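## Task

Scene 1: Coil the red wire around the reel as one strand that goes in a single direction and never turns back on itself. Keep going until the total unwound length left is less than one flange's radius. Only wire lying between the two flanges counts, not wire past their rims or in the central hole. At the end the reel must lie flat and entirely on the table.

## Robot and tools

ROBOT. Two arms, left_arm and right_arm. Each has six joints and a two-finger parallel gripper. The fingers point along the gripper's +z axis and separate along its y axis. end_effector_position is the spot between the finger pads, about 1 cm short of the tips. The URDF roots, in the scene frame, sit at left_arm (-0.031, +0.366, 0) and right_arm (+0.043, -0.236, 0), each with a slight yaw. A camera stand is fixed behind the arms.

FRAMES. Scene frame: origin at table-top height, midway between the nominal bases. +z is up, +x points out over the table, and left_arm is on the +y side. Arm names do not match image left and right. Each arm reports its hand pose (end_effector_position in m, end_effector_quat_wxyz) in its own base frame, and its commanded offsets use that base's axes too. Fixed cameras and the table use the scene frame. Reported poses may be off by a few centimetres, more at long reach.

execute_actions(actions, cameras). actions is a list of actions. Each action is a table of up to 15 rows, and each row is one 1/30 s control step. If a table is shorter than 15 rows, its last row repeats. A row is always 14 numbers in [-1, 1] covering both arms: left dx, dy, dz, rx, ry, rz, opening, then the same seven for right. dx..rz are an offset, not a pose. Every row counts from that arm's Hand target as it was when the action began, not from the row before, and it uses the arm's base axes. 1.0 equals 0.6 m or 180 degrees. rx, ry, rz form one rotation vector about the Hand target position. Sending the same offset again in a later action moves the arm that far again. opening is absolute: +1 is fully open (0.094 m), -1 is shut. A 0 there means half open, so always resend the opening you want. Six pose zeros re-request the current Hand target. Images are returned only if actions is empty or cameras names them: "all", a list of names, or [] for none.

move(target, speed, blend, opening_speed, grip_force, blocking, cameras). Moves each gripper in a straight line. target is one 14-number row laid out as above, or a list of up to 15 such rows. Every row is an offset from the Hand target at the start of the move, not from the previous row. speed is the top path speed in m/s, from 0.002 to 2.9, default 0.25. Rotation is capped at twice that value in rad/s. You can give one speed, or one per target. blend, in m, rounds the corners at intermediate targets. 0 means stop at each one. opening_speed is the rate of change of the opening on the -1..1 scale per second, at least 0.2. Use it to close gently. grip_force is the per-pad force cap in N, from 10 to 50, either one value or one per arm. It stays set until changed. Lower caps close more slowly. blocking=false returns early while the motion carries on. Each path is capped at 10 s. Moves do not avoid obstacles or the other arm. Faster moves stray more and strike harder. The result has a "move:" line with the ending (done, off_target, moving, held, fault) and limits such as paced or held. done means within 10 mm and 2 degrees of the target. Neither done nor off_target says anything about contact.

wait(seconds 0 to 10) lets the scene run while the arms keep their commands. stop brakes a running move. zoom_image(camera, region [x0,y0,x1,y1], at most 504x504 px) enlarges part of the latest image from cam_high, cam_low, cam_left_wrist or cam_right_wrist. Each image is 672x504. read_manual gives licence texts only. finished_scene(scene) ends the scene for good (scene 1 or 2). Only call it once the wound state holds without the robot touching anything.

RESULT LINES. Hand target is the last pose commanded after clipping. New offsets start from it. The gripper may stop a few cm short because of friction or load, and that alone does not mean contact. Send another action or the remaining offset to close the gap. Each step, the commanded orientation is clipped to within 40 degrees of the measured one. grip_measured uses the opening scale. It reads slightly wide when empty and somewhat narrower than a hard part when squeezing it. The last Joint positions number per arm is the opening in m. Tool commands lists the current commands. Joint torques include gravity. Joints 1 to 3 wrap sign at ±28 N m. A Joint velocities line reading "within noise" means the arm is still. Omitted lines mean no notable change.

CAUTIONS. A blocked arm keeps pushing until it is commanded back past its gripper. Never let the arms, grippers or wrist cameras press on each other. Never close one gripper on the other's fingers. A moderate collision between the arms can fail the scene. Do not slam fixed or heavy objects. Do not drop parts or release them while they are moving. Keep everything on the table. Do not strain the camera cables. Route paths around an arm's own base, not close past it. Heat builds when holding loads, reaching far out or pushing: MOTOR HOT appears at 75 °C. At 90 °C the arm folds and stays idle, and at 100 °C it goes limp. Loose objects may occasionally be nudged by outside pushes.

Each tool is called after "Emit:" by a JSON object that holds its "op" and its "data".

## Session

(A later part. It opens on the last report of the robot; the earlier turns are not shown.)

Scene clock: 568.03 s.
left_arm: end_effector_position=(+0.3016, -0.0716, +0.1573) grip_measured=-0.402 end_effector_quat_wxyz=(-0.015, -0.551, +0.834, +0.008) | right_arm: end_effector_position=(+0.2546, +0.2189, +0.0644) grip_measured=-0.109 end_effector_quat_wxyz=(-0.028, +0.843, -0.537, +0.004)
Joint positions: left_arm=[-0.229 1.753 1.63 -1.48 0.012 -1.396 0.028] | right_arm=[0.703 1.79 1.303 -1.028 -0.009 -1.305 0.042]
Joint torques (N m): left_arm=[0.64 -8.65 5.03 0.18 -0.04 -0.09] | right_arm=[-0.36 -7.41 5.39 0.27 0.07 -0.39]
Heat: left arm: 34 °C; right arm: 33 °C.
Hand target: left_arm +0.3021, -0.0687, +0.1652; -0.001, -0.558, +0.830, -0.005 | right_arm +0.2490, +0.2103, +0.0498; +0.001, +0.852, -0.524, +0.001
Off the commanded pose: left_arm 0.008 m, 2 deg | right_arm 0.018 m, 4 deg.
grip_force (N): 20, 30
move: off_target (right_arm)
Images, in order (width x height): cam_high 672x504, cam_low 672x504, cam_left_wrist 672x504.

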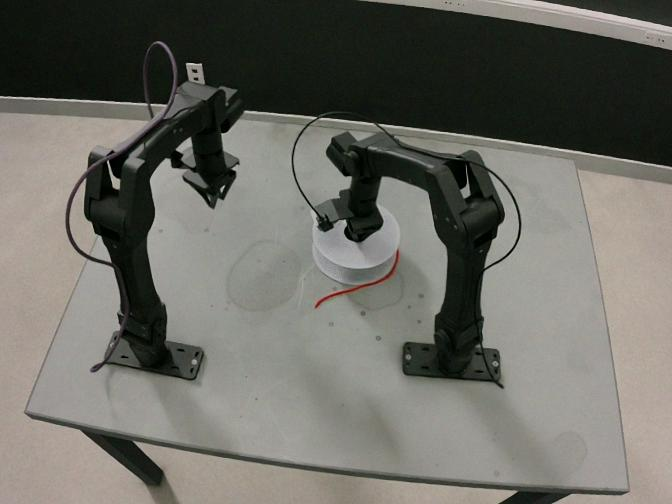

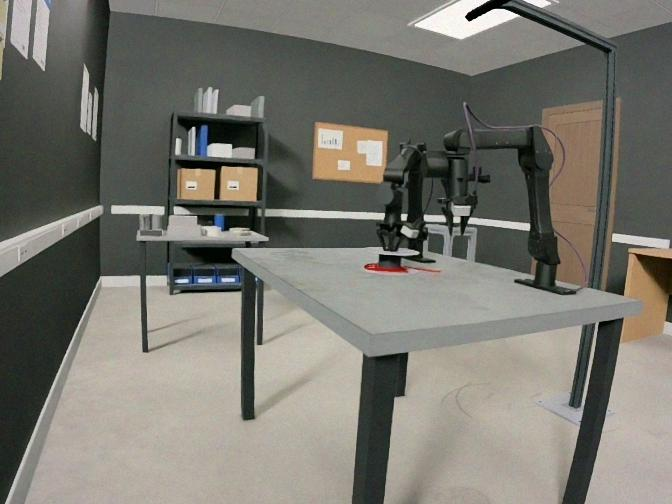

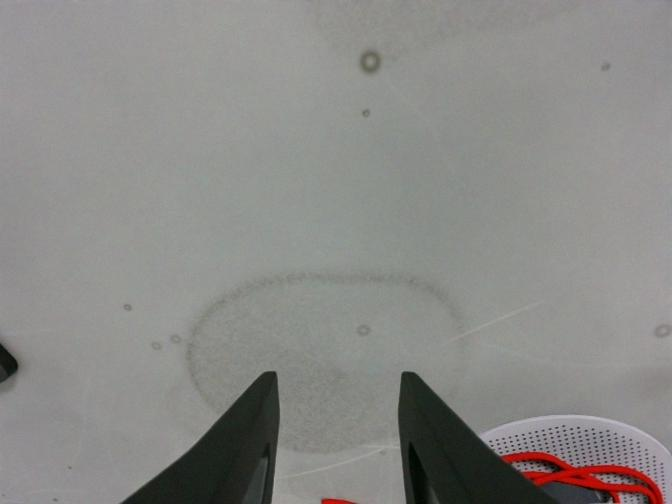

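Emit:
{"op": "move", "data": {"target": [[0,0,0,0,0,0,-0.4,0,0,0,0,0,0,-0.6],[-0.1,-0.15,0.05,0.01,-0.13,-0.33,-0.4,0,0,0,0,0,-0.35,-0.6],[-0.237,-0.317,-0.1,0.023,-0.271,-0.666,-0.4,0,0,0,0,0,-0.65,-0.6],[-0.237,-0.317,-0.115,0.023,-0.271,-0.666,-0.4,0,0,0,0,0,-0.97,-0.6]], "speed": [0.1,0.4,0.4,0.4], "blend": [0,0.02,0.01,0], "cameras": ["cam_high","cam_low","cam_left_wrist"]}}

Scene clock: 584.77 s.
left_arm: end_effector_position=(+0.1597, -0.2559, +0.0967) grip_measured=-0.402 end_effector_quat_wxyz=(+0.290, +0.455, +0.826, -0.163) | right_arm: end_effector_position=(+0.2534, +0.2171, +0.0595) grip_measured=-0.598 end_effector_quat_wxyz=(+0.005, +0.477, +0.879, +0.020)
Joint positions: left_arm=[-1.017 1.098 0.611 -0.404 -0.001 -0.009 0.028] | right_arm=[0.703 1.8 1.296 -1.025 -0.005 1.697 0.019]
Joint torques (N m): left_arm=[-0.12 -1.66 6.04 1.48 0.05 0.08] | right_arm=[-0.62 -8.28 5.74 0.24 0 0.11]
Heat: left arm: 34 °C; right arm: 33 °C.
Hand target: left_arm +0.1599, -0.2589, +0.0961; +0.294, +0.459, +0.822, -0.167 | right_arm +0.2490, +0.2104, +0.0497; -0.001, +0.483, +0.875, +0.001
Off the commanded pose: left_arm 0.003 m, 1 deg | right_arm 0.013 m, 2 deg.
grip_force (N): 20, 30
move: off_target (right_arm)
Images, in order (width x height): cam_high 672x504, cam_low 672x504, cam_left_wrist 672x504.

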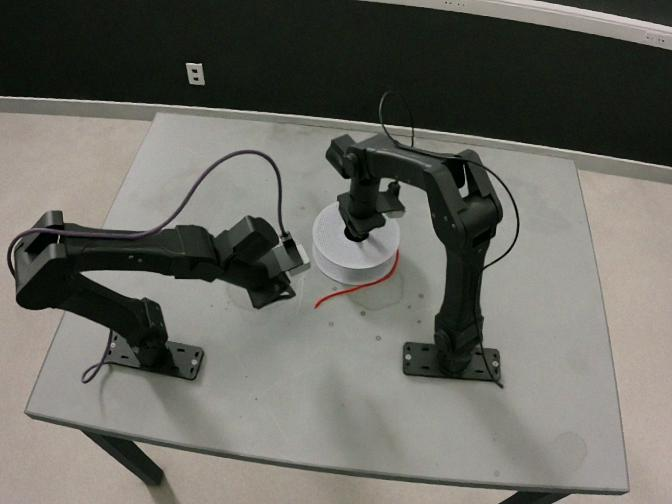

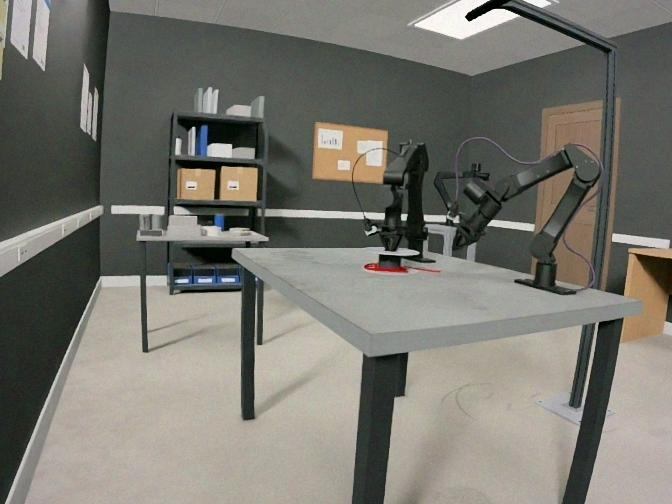

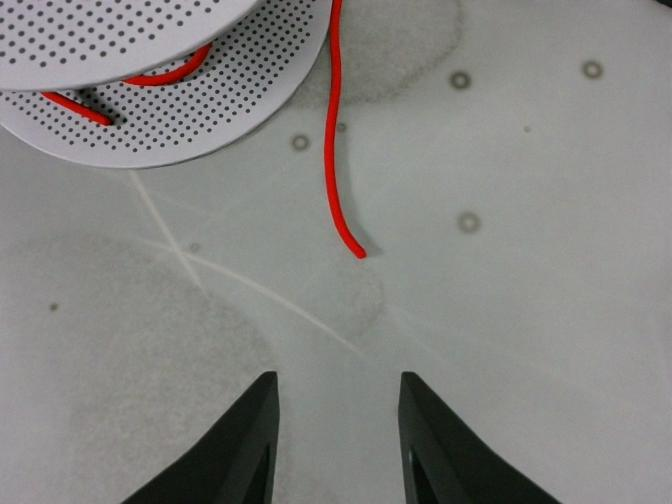

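Emit:
{"op": "move", "data": {"target": [[0.03,-0.05,-0.05,0,0,0,-0.5,0,0,0,0,0,0,-0.6],[0.0725,-0.1167,-0.1335,0,0,0,-0.5,0,0,0,0,0,0,-0.6]], "speed": [0.15,0.08], "cameras": ["cam_left_wrist","cam_high"]}}

Scene clock: 589.07 s.
left_arm: end_effector_position=(+0.2025, -0.3256, +0.0176) grip_measured=-0.498 end_effector_quat_wxyz=(+0.296, +0.454, +0.823, -0.167) | right_arm: end_effector_position=(+0.2534, +0.2171, +0.0595) grip_measured=-0.598 end_effector_quat_wxyz=(+0.005, +0.477, +0.879, +0.020)
Joint positions: left_arm=[-1.017 1.641 0.652 0.112 0 -0.009 0.024] | right_arm=[0.703 1.8 1.296 -1.025 -0.005 1.697 0.019]
Joint torques (N m): left_arm=[-0.02 -3.82 6.69 1.27 0.05 0.08] | right_arm=[-0.57 -8.27 5.72 0.2 0 0.09]
Heat: left arm: 34 °C; right arm: 33 °C.
Hand target: left_arm +0.2034, -0.3289, +0.0161; +0.295, +0.459, +0.822, -0.167 | right_arm +0.2490, +0.2104, +0.0497; -0.001, +0.483, +0.875, +0.001
Off the commanded pose: left_arm 0.004 m, 1 deg | right_arm 0.013 m, 2 deg.
grip_force (N): 20, 30
move: off_target (right_arm)
Images, in order (width x height): cam_high 672x504, cam_left_wrist 672x504.

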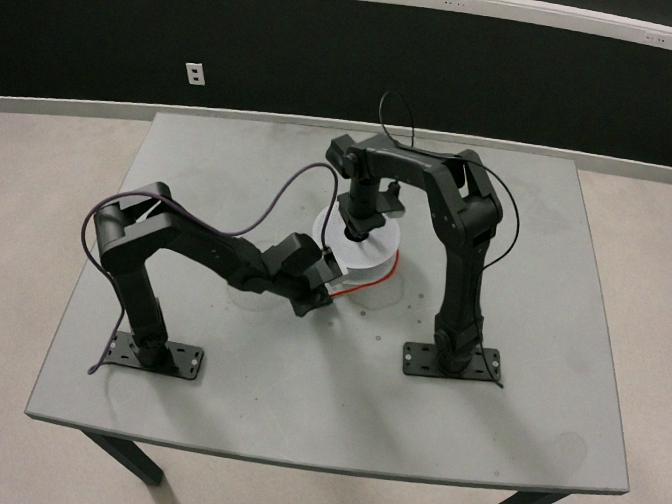

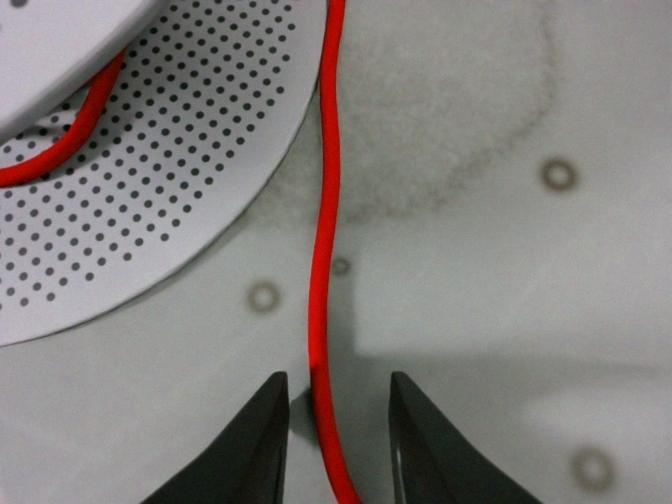

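Emit:
{"op": "move", "data": {"target": [[0,0,-0.003,0,0,0,-0.5,0,0,0,0,0,0,-0.6],[0,0,-0.003,0,0,0,-0.96,0,0,0,0,0,0,-0.1],[-0.072,0.115,0.03,0,0,0,-0.96,0,0,0,0,0,0,-0.1]], "speed": [0.05,0.1,0.08], "opening_speed": 0.5, "cameras": ["cam_left_wrist","cam_high","cam_low"]}}

Emit:
{"op": "zoom_image", "data": {"camera": "cam_low", "region": [340, 210, 480, 315]}}

Scene clock: 595.43 s.
left_arm: end_effector_position=(+0.1623, -0.2609, +0.0318) grip_measured=-0.937 end_effector_quat_wxyz=(+0.292, +0.455, +0.825, -0.165) | right_arm: end_effector_position=(+0.2547, +0.2182, +0.0607) grip_measured=-0.145 end_effector_quat_wxyz=(+0.007, +0.478, +0.878, +0.025)
Joint positions: left_arm=[-1.017 1.273 0.421 -0.036 0.001 -0.008 0.003] | right_arm=[0.703 1.797 1.296 -1.019 -0.005 1.699 0.04]
Joint torques (N m): left_arm=[-0.21 -4.05 5.24 1.15 0.02 0.06] | right_arm=[-0.54 -7.97 5.89 0.19 0.01 0.09]
Heat: left arm: 33 °C; right arm: 33 °C.
Hand target: left_arm +0.1602, -0.2599, +0.0341; +0.294, +0.459, +0.822, -0.167 | right_arm +0.2490, +0.2104, +0.0498; -0.001, +0.483, +0.875, +0.001
Off the commanded pose: left_arm 0.003 m, 1 deg | right_arm 0.015 m, 3 deg.
grip_force (N): 20, 30
move: off_target (right_arm); target 2's new opening was sent with right_arm's hand 0.013 m and 2 deg from that target
Images, in order (width x height): cam_high 672x504, cam_low 672x504, cam_left_wrist 672x504.

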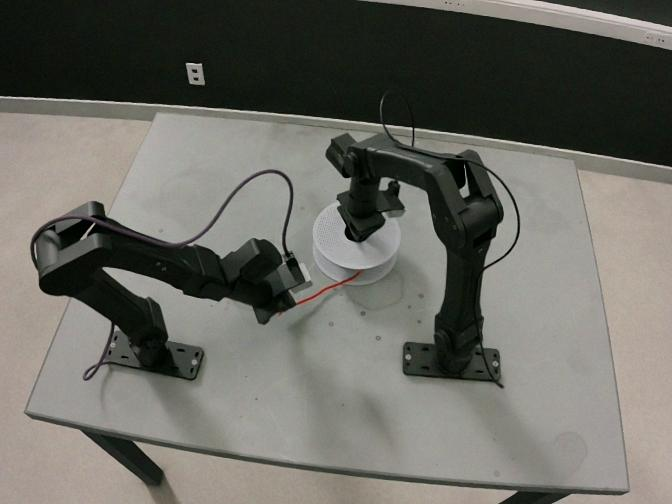

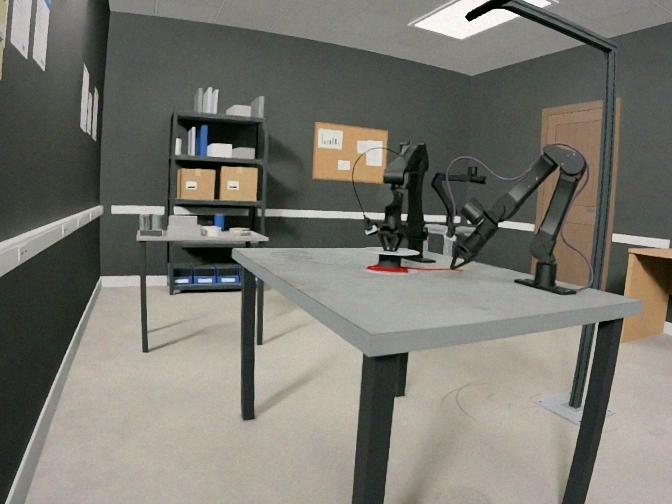

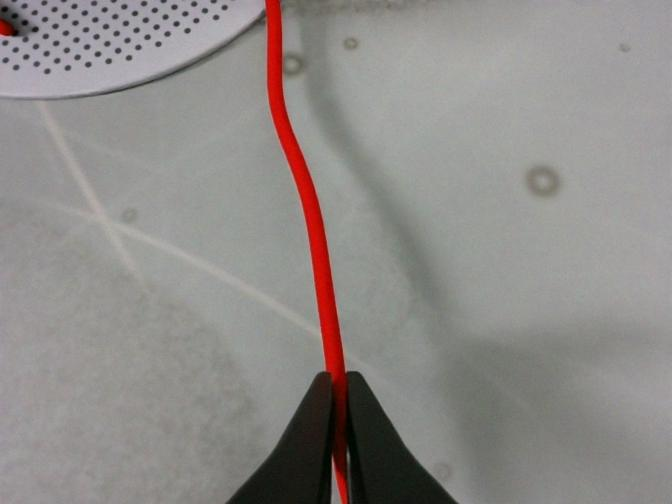

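Scaled by 3.600 from the camera's 672x504 image, which has a finer 960x720 frame.

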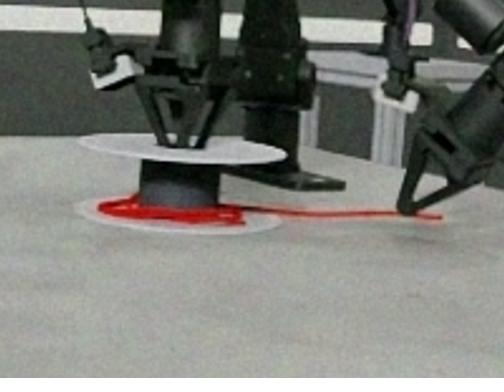

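Emit:
{"op": "move", "data": {"target": [0,0,0,0,0,0,-0.96,0,0,0,0,0,0.33,-0.1], "speed": 0.25, "cameras": ["cam_left_wrist","cam_high"]}}

Emit:
{"op": "zoom_image", "data": {"camera": "cam_high", "region": [240, 150, 420, 313]}}

Emit:
{"op": "zoom_image", "data": {"camera": "cam_left_wrist", "region": [0, 0, 336, 252]}}

Scene clock: 599.40 s.
left_arm: end_effector_position=(+0.1622, -0.2608, +0.0317) grip_measured=-0.937 end_effector_quat_wxyz=(+0.291, +0.456, +0.825, -0.165) | right_arm: end_effector_position=(+0.2546, +0.2188, +0.0634) grip_measured=-0.114 end_effector_quat_wxyz=(+0.018, +0.003, +1.000, +0.021)
Joint positions: left_arm=[-1.017 1.273 0.421 -0.036 0.001 -0.008 0.003] | right_arm=[0.703 1.792 1.301 -1.025 -0.008 0.709 0.042]
Joint torques (N m): left_arm=[-0.23 -4.05 5.24 1.19 0.02 0.06] | right_arm=[-0.55 -7.54 5.64 0.23 0.05 -0.45]
Heat: left arm: 33 °C; right arm: 33 °C.
Hand target: left_arm +0.1602, -0.2599, +0.0341; +0.294, +0.459, +0.822, -0.167 | right_arm +0.2490, +0.2103, +0.0497; -0.001, -0.014, +1.000, +0.000
Off the commanded pose: left_arm 0.003 m, 1 deg | right_arm 0.017 m, 4 deg.
grip_force (N): 20, 30
move: off_target (right_arm)
Images, in order (width x height): cam_high 672x504, cam_left_wrist 672x504.

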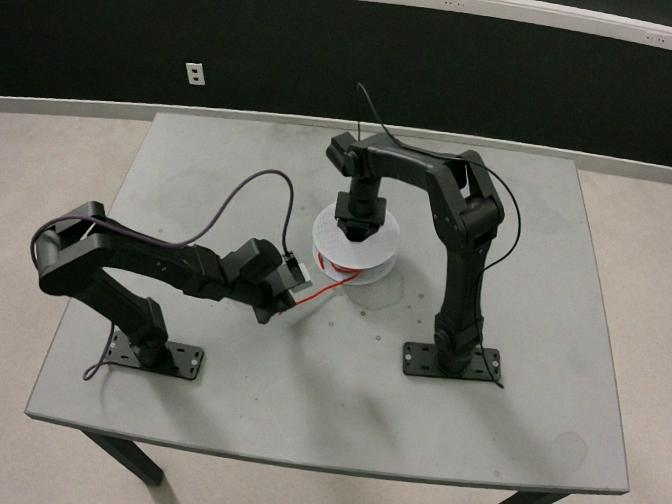

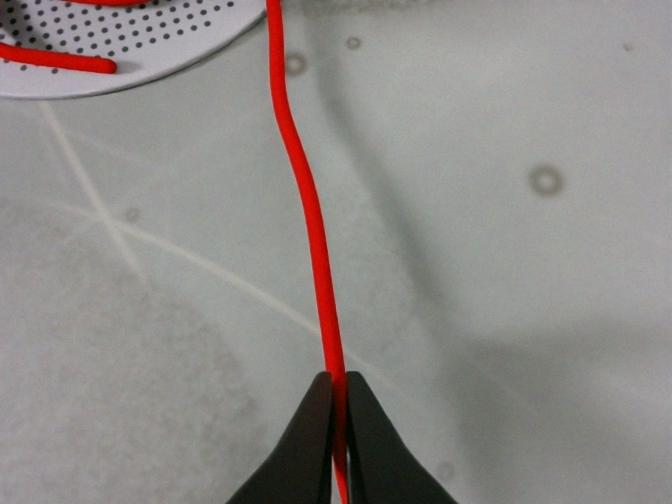

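Scaled by 2.800 from the camera's 672x504 image, which has a finer 960x720 frame.

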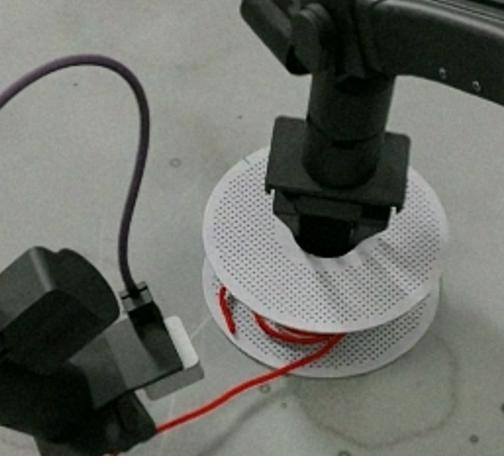

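Scaled by 1.500 from the camera's 672x504 image, which has a finer 960x720 frame.

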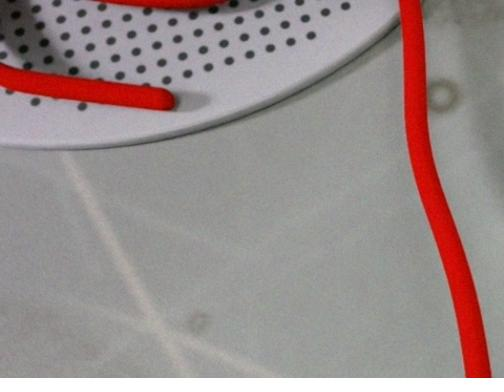

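Emit:
{"op": "move", "data": {"target": [[0,0,0.09,0,0,0,-0.96,0,0,0,0,0,0,-0.1],[0.02,-0.032,0.08,0,0,0,-0.96,0,0,0,0,0,0.33,-0.1]], "speed": [0.1,0.25], "cameras": ["cam_left_wrist","cam_high","cam_low"]}}

Emit:
{"op": "zoom_image", "data": {"camera": "cam_high", "region": [240, 150, 420, 313]}}

Emit:
{"op": "zoom_image", "data": {"camera": "cam_low", "region": [340, 210, 480, 315]}}

Scene clock: 608.43 s.
left_arm: end_effector_position=(+0.1669, -0.2684, +0.0701) grip_measured=-0.937 end_effector_quat_wxyz=(+0.278, +0.458, +0.830, -0.157) | right_arm: end_effector_position=(+0.2542, +0.2206, +0.0643) grip_measured=-0.109 end_effector_quat_wxyz=(+0.027, -0.494, +0.869, +0.014)
Joint positions: left_arm=[-1.017 1.231 0.592 -0.282 0.001 -0.008 0.003] | right_arm=[0.703 1.791 1.304 -1.025 -0.017 -0.331 0.042]
Joint torques (N m): left_arm=[-0.17 -2.4 9.16 1.37 0.03 0.07] | right_arm=[-0.42 -7.42 5.61 0.25 0.13 -0.43]
Heat: left arm: 33 °C; right arm: 32 °C.
Hand target: left_arm +0.1721, -0.2791, +0.0821; +0.294, +0.459, +0.822, -0.167 | right_arm +0.2490, +0.2103, +0.0498; -0.001, -0.508, +0.862, -0.001
Off the commanded pose: left_arm 0.017 m, 2 deg | right_arm 0.019 m, 4 deg.
grip_force (N): 20, 30
move: off_target (left_arm, right_arm)
Images, in order (width x height): cam_high 672x504, cam_low 672x504, cam_left_wrist 672x504.

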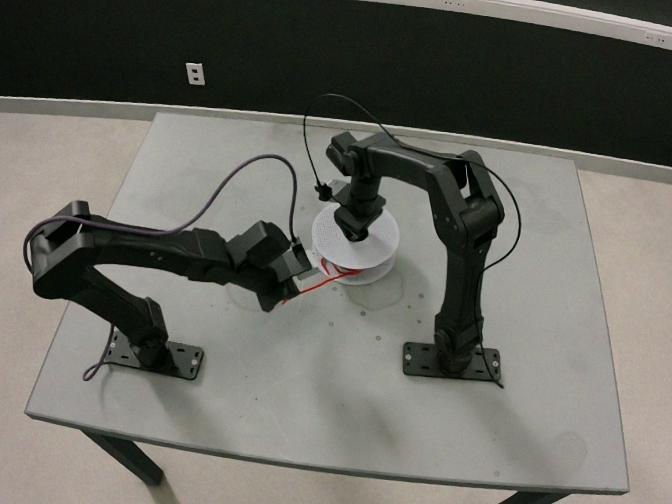

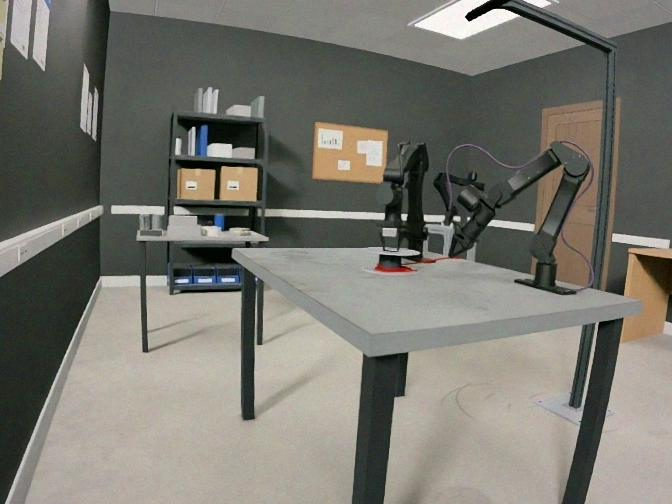

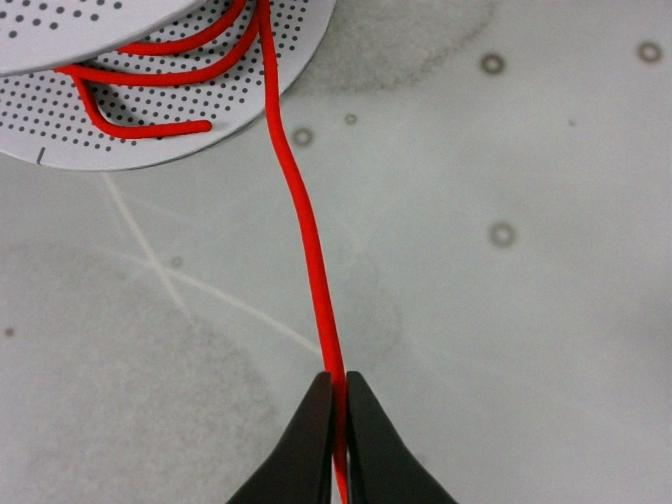

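Scaled by 2.800 from the camera's 672x504 image, which has a finer 960x720 frame.

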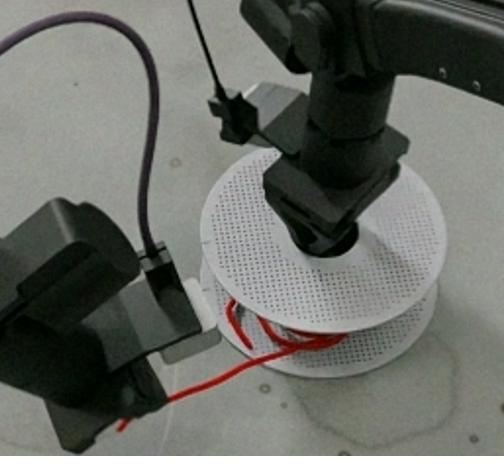

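Scaled by 3.600 from the camera's 672x504 image, which has a finer 960x720 frame.

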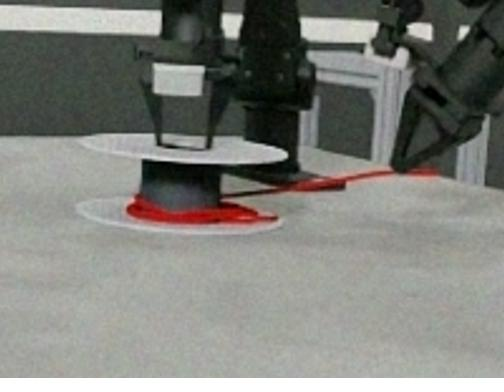

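Emit:
{"op": "move", "data": {"target": [[0.01,-0.016,0.0,0,0,0,-0.96,0,0,0,0,0,0.28,-0.1]], "speed": [0.25], "cameras": ["cam_left_wrist","cam_high","cam_low"]}}

Emit:
{"op": "zoom_image", "data": {"camera": "cam_high", "region": [240, 150, 420, 313]}}

Emit:
{"op": "zoom_image", "data": {"camera": "cam_low", "region": [340, 210, 480, 315]}}

Scene clock: 612.47 s.
left_arm: end_effector_position=(+0.1717, -0.2763, +0.0690) grip_measured=-0.937 end_effector_quat_wxyz=(+0.275, +0.459, +0.831, -0.155) | right_arm: end_effector_position=(+0.2543, +0.2206, +0.0645) grip_measured=-0.108 end_effector_quat_wxyz=(-0.030, +0.817, -0.575, -0.001)
Joint positions: left_arm=[-1.017 1.281 0.625 -0.272 0.001 -0.008 0.003] | right_arm=[0.703 1.791 1.304 -1.025 -0.017 -1.212 0.042]
Joint torques (N m): left_arm=[-0.14 -2.67 9.22 1.45 0.02 0.07] | right_arm=[-0.34 -7.34 5.34 0.23 0.17 -0.39]
Heat: left arm: 33 °C; right arm: 32 °C.
Hand target: left_arm +0.1782, -0.2888, +0.0822; +0.295, +0.459, +0.821, -0.167 | right_arm +0.2490, +0.2103, +0.0497; +0.001, +0.826, -0.563, +0.001
Off the commanded pose: left_arm 0.019 m, 3 deg | right_arm 0.019 m, 4 deg.
grip_force (N): 20, 30
move: off_target (left_arm, right_arm)
Images, in order (width x height): cam_high 672x504, cam_low 672x504, cam_left_wrist 672x504.

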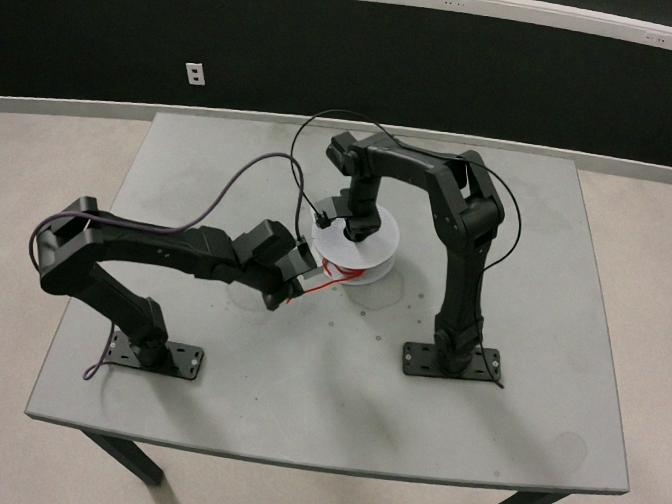

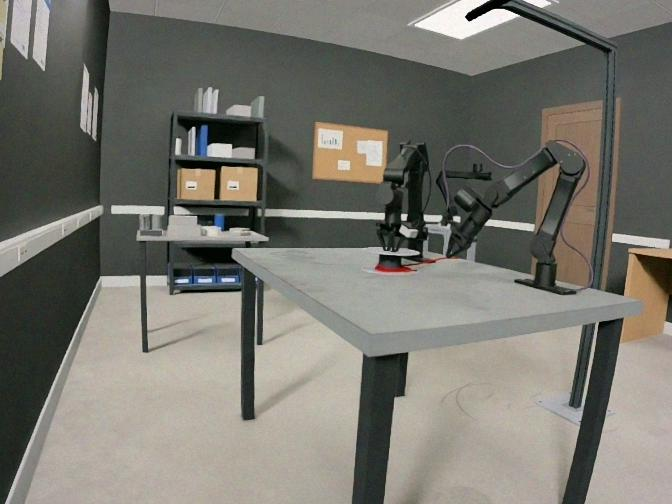

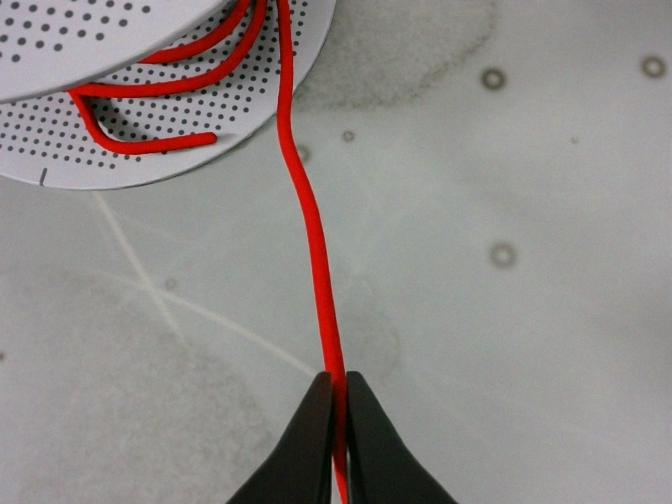

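Scaled by 2.800 from the camera's 672x504 image, which has a finer 960x720 frame.

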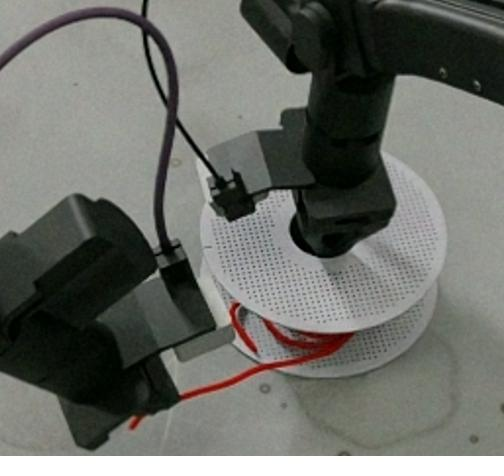

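Scaled by 3.600 from the camera's 672x504 image, which has a finer 960x720 frame.

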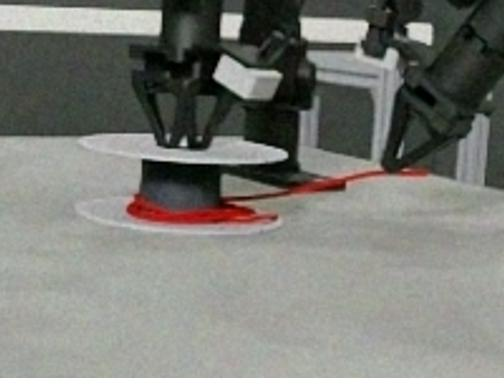

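Emit:
{"op": "move", "data": {"target": [[0,0,0,0,0,0,-0.96,0,0,0,0,0,0,-0.6],[0,0,0,0,0,0,-0.96,0,0,0,0,0,-0.35,-0.6],[0,0,0,0,0,0,-0.96,0,0,0,0,0,-0.7,-0.6],[0,0,0,0,0,0,-0.96,0,0,0,0,0,-0.98,-0.6],[0,0,0,0,0,0,-0.96,0,0,0,0,0,-0.98,-0.1]], "speed": [0.1,0.5,0.5,0.5,0.1], "blend": [0,0.02,0.02,0,0]}}

Emit:
{"op": "move", "data": {"target": [[0.02,-0.02,-0.01,0,0,0,-0.96,0,0,0,0,0,0.2,-0.1],[0.045,-0.06,-0.02,0,0,0,-0.96,0,0,0,0,0,0.6,-0.1]], "speed": 0.25, "blend": [0.01,0], "cameras": ["cam_left_wrist","cam_high","cam_low"]}}

Emit:
{"op": "zoom_image", "data": {"camera": "cam_high", "region": [240, 150, 420, 313]}}

Emit:
{"op": "zoom_image", "data": {"camera": "cam_low", "region": [340, 210, 480, 315]}}

Scene clock: 620.87 s.
left_arm: end_effector_position=(+0.1718, -0.2763, +0.0690) grip_measured=-0.937 end_effector_quat_wxyz=(+0.275, +0.459, +0.831, -0.155) | right_arm: end_effector_position=(+0.2540, +0.2178, +0.0628) grip_measured=-0.118 end_effector_quat_wxyz=(+0.005, +0.532, +0.846, +0.025)
Joint positions: left_arm=[-1.017 1.281 0.625 -0.272 0.001 -0.008 0.003] | right_arm=[0.703 1.791 1.298 -1.026 -0.006 1.825 0.041]
Joint torques (N m): left_arm=[-0.13 -2.69 9.22 1.43 0.02 0.07] | right_arm=[-0.57 -7.64 5.59 0.25 -0.01 0.07]
Heat: left arm: 34 °C; right arm: 33 °C.
Hand target: left_arm +0.1782, -0.2888, +0.0822; +0.295, +0.459, +0.821, -0.167 | right_arm +0.2490, +0.2103, +0.0497; -0.001, +0.537, +0.843, +0.001
Off the commanded pose: left_arm 0.019 m, 3 deg | right_arm 0.016 m, 3 deg.
grip_force (N): 20, 30
move: off_target (left_arm, right_arm); target 5's new opening was sent with right_arm's hand 0.013 m and 3 deg from that target

Scene clock: 625.40 s.
left_arm: end_effector_position=(+0.2006, -0.3194, +0.0639) grip_measured=-0.937 end_effector_quat_wxyz=(+0.289, +0.459, +0.825, -0.162) | right_arm: end_effector_position=(+0.2520, +0.2209, +0.0639) grip_measured=-0.111 end_effector_quat_wxyz=(+0.020, -0.350, +0.936, +0.021)
Joint positions: left_arm=[-1.01 1.495 0.748 -0.149 0.006 0.003 0.003] | right_arm=[0.703 1.791 1.302 -1.03 -0.026 -0.012 0.042]
Joint torques (N m): left_arm=[0.57 -4.08 8.43 1.22 0.08 0.07] | right_arm=[-0.54 -7.39 5.64 0.25 0.23 -0.45]
Heat: left arm: 34 °C; right arm: 33 °C.
Hand target: left_arm +0.2052, -0.3247, +0.0702; +0.295, +0.459, +0.822, -0.167 | right_arm +0.2490, +0.2104, +0.0497; -0.001, -0.367, +0.930, +0.000
Off the commanded pose: left_arm 0.009 m, 1 deg | right_arm 0.018 m, 4 deg.
grip_force (N): 20, 30
move: off_target (right_arm)
Images, in order (width x height): cam_high 672x504, cam_low 672x504, cam_left_wrist 672x504.

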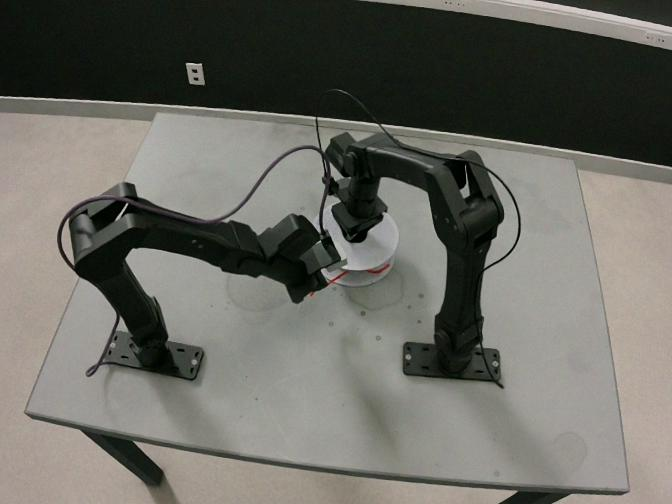

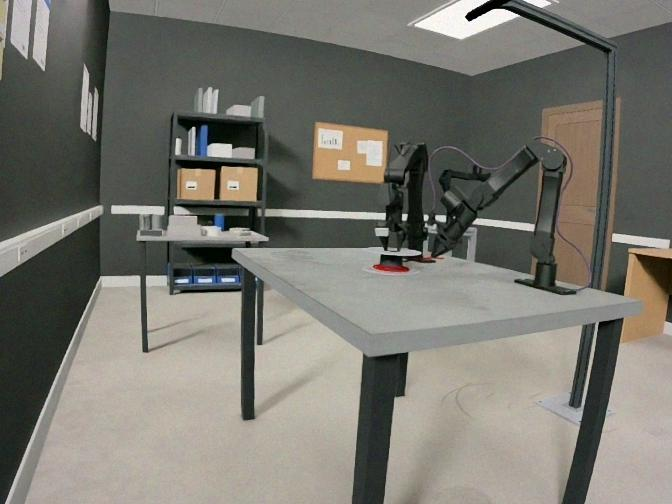

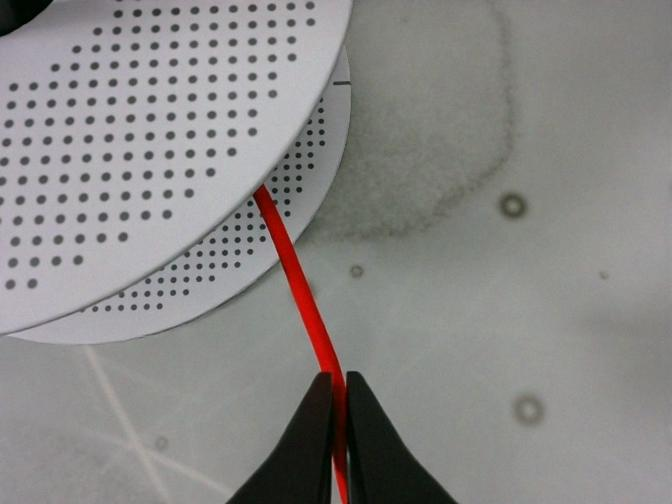

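Scaled by 2.800 from the camera's 672x504 image, which has a finer 960x720 frame.

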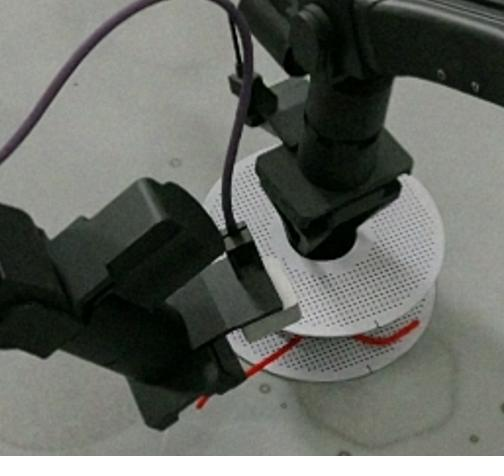

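Scaled by 3.600 from the camera's 672x504 image, which has a finer 960x720 frame.

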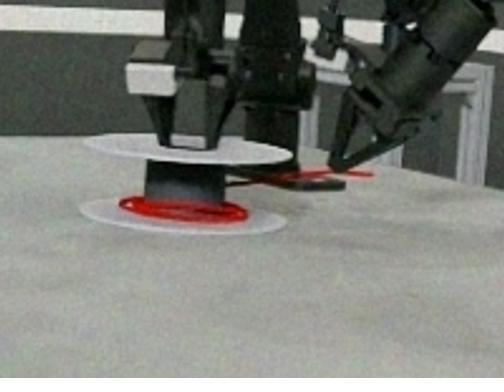

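Emit:
{"op": "move", "data": {"target": [[0.01,-0.016,-0.05,0,0,0,-0.96,0,0,0,0,0,0.08,-0.1],[0.033,-0.05,-0.06,0,0,0,-0.96,0,0,0,0,0,0.2,-0.1]], "speed": 0.2, "blend": [0.01,0], "cameras": ["cam_left_wrist","cam_high","cam_low"]}}

Emit:
{"op": "zoom_image", "data": {"camera": "cam_high", "region": [240, 150, 420, 313]}}

Emit:
{"op": "zoom_image", "data": {"camera": "cam_low", "region": [340, 210, 480, 315]}}

Scene clock: 629.63 s.
left_arm: end_effector_position=(+0.2160, -0.3448, +0.0254) grip_measured=-0.937 end_effector_quat_wxyz=(+0.278, +0.461, +0.828, -0.158) | right_arm: end_effector_position=(+0.2524, +0.2212, +0.0643) grip_measured=-0.108 end_effector_quat_wxyz=(+0.026, -0.623, +0.782, +0.014)
Joint positions: left_arm=[-1.01 1.709 0.805 -0.015 0.009 0.004 0.003] | right_arm=[0.703 1.791 1.304 -1.03 -0.026 -0.642 0.042]
Joint torques (N m): left_arm=[0.7 -5.18 8.16 1.43 0.07 0.09] | right_arm=[-0.38 -7.43 5.57 0.25 0.23 -0.45]
Heat: left arm: 34 °C; right arm: 32 °C.
Hand target: left_arm +0.2250, -0.3548, +0.0342; +0.295, +0.459, +0.821, -0.167 | right_arm +0.2490, +0.2104, +0.0497; -0.001, -0.636, +0.772, -0.001
Off the commanded pose: left_arm 0.016 m, 2 deg | right_arm 0.018 m, 4 deg.
grip_force (N): 20, 30
move: off_target (left_arm, right_arm)
Images, in order (width x height): cam_high 672x504, cam_low 672x504, cam_left_wrist 672x504.

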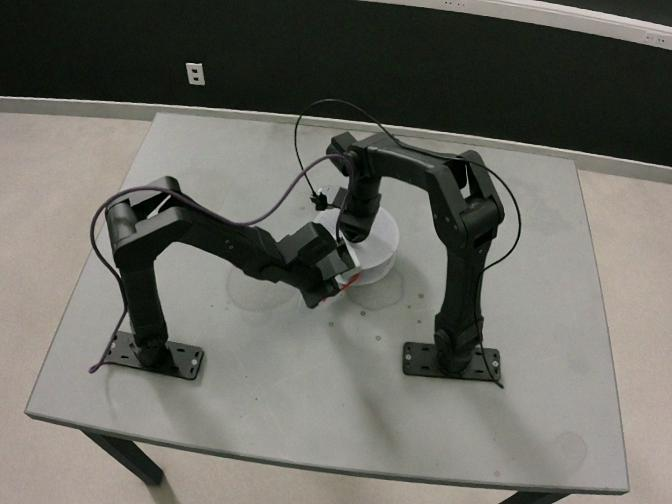

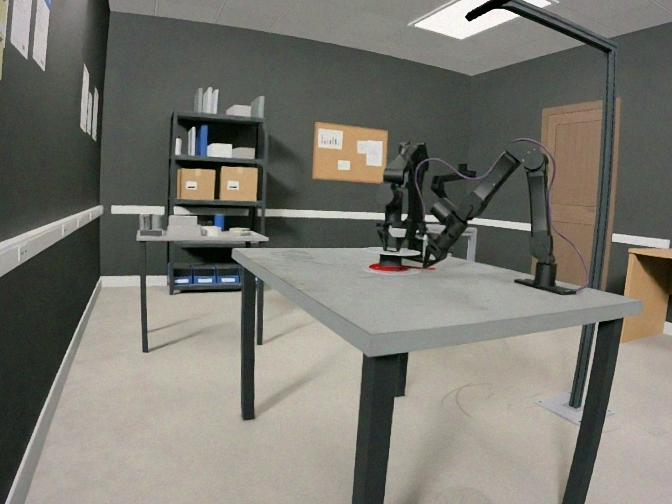

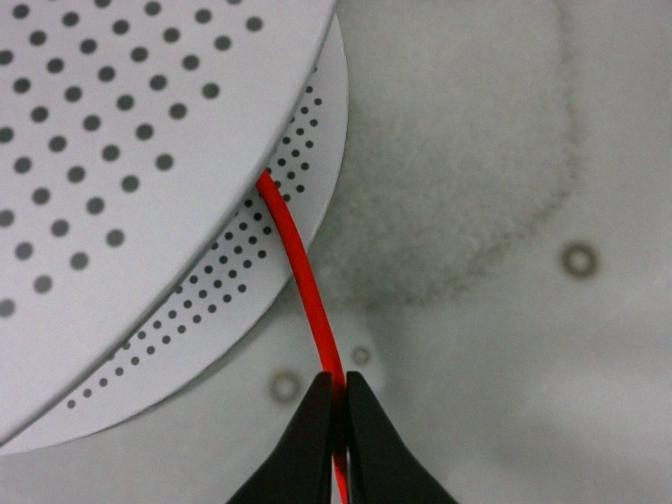

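Scaled by 2.800 from the camera's 672x504 image, which has a finer 960x720 frame.

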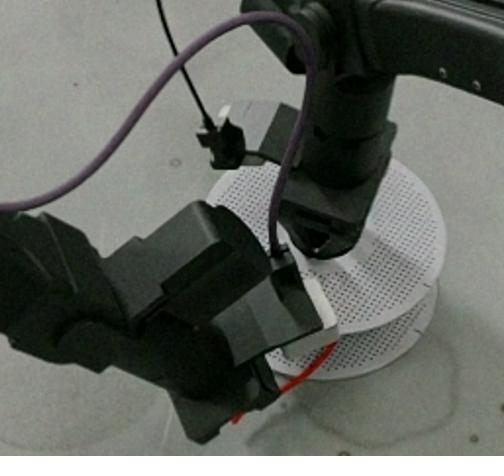

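Scaled by 3.600 from the camera's 672x504 image, which has a finer 960x720 frame.

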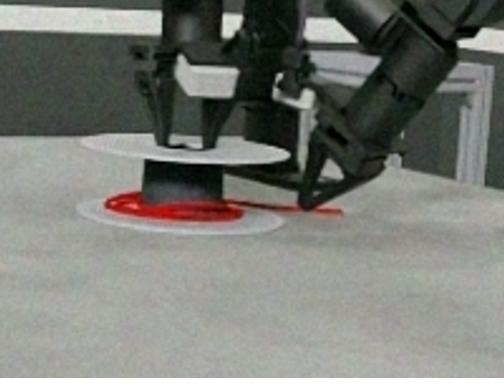

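Emit:
{"op": "move", "data": {"target": [[-0.01,0.01,-0.035,0,0,0,-0.96,0,0,0,0,0,0,-0.1],[-0.01,0.01,-0.035,0,0,0,-0.6,0,0,0,0,0,0,-0.1],[-0.08,0.12,0.13,0,0,0,-0.6,0,0,0,0,0,0,-0.1]], "speed": [0.1,0.1,0.12], "opening_speed": 0.4, "cameras": ["cam_left_wrist","cam_high","cam_low"]}}

Emit:
{"op": "zoom_image", "data": {"camera": "cam_high", "region": [240, 150, 420, 313]}}

Emit:
{"op": "zoom_image", "data": {"camera": "cam_low", "region": [340, 210, 480, 315]}}

Scene clock: 635.23 s.
left_arm: end_effector_position=(+0.1751, -0.2797, +0.1011) grip_measured=-0.602 end_effector_quat_wxyz=(+0.283, +0.460, +0.826, -0.160) | right_arm: end_effector_position=(+0.2524, +0.2212, +0.0643) grip_measured=-0.108 end_effector_quat_wxyz=(+0.026, -0.623, +0.782, +0.014)
Joint positions: left_arm=[-1.01 1.237 0.718 -0.39 0.009 0.004 0.019] | right_arm=[0.703 1.791 1.304 -1.03 -0.026 -0.642 0.042]
Joint torques (N m): left_arm=[0.09 -4.15 8.17 1.19 0.01 0.02] | right_arm=[-0.42 -7.43 5.57 0.28 0.26 -0.44]
Heat: left arm: 34 °C; right arm: 32 °C.
Hand target: left_arm +0.1770, -0.2827, +0.1122; +0.295, +0.459, +0.822, -0.167 | right_arm +0.2490, +0.2104, +0.0497; -0.001, -0.636, +0.772, -0.001
Off the commanded pose: left_arm 0.012 m, 2 deg | right_arm 0.018 m, 4 deg.
grip_force (N): 20, 30
move: off_target (left_arm, right_arm)
Images, in order (width x height): cam_high 672x504, cam_low 672x504, cam_left_wrist 672x504.

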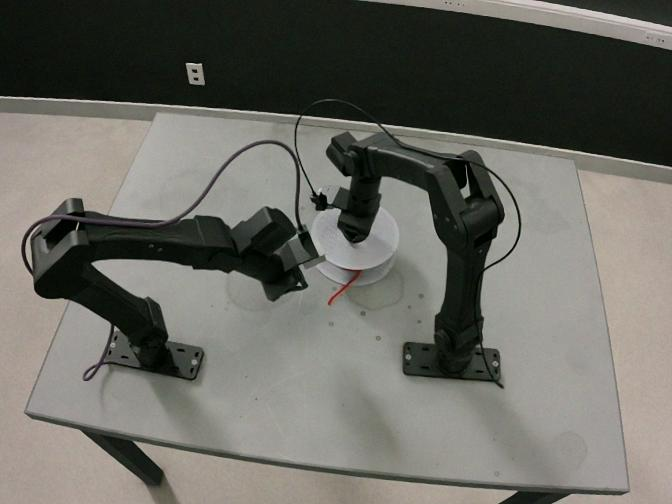

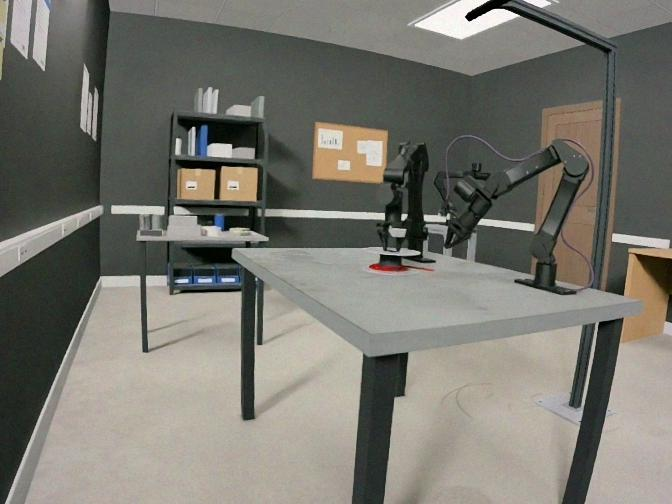

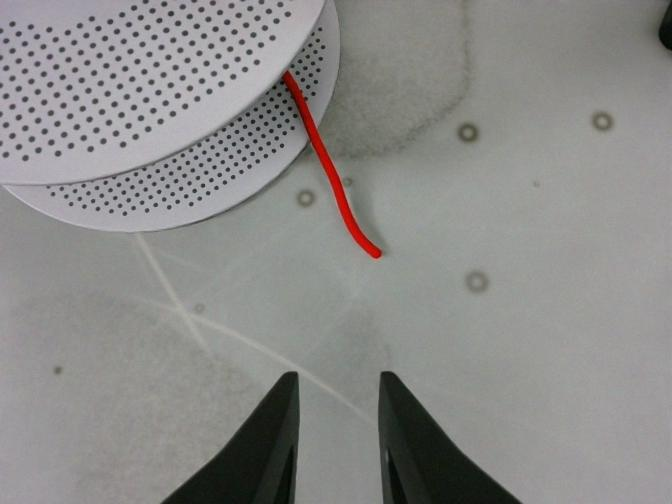

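Scaled by 2.800 from the camera's 672x504 image, which has a finer 960x720 frame.

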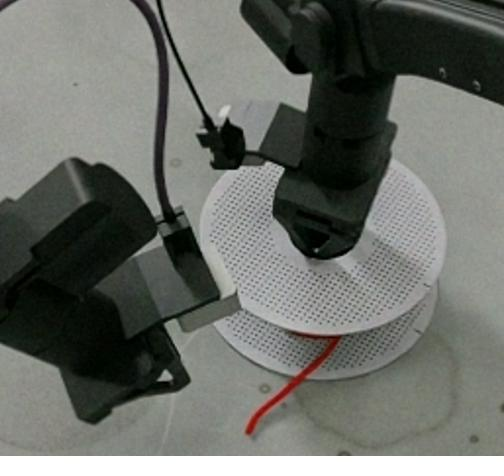

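Scaled by 3.600 from the camera's 672x504 image, which has a finer 960x720 frame.

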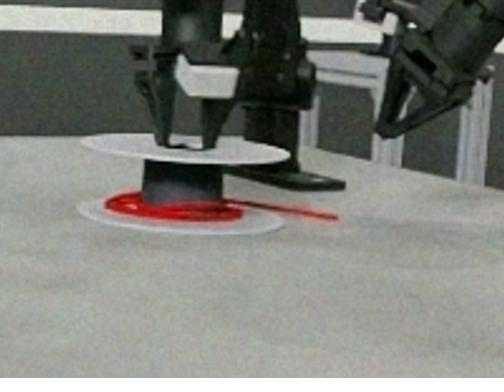

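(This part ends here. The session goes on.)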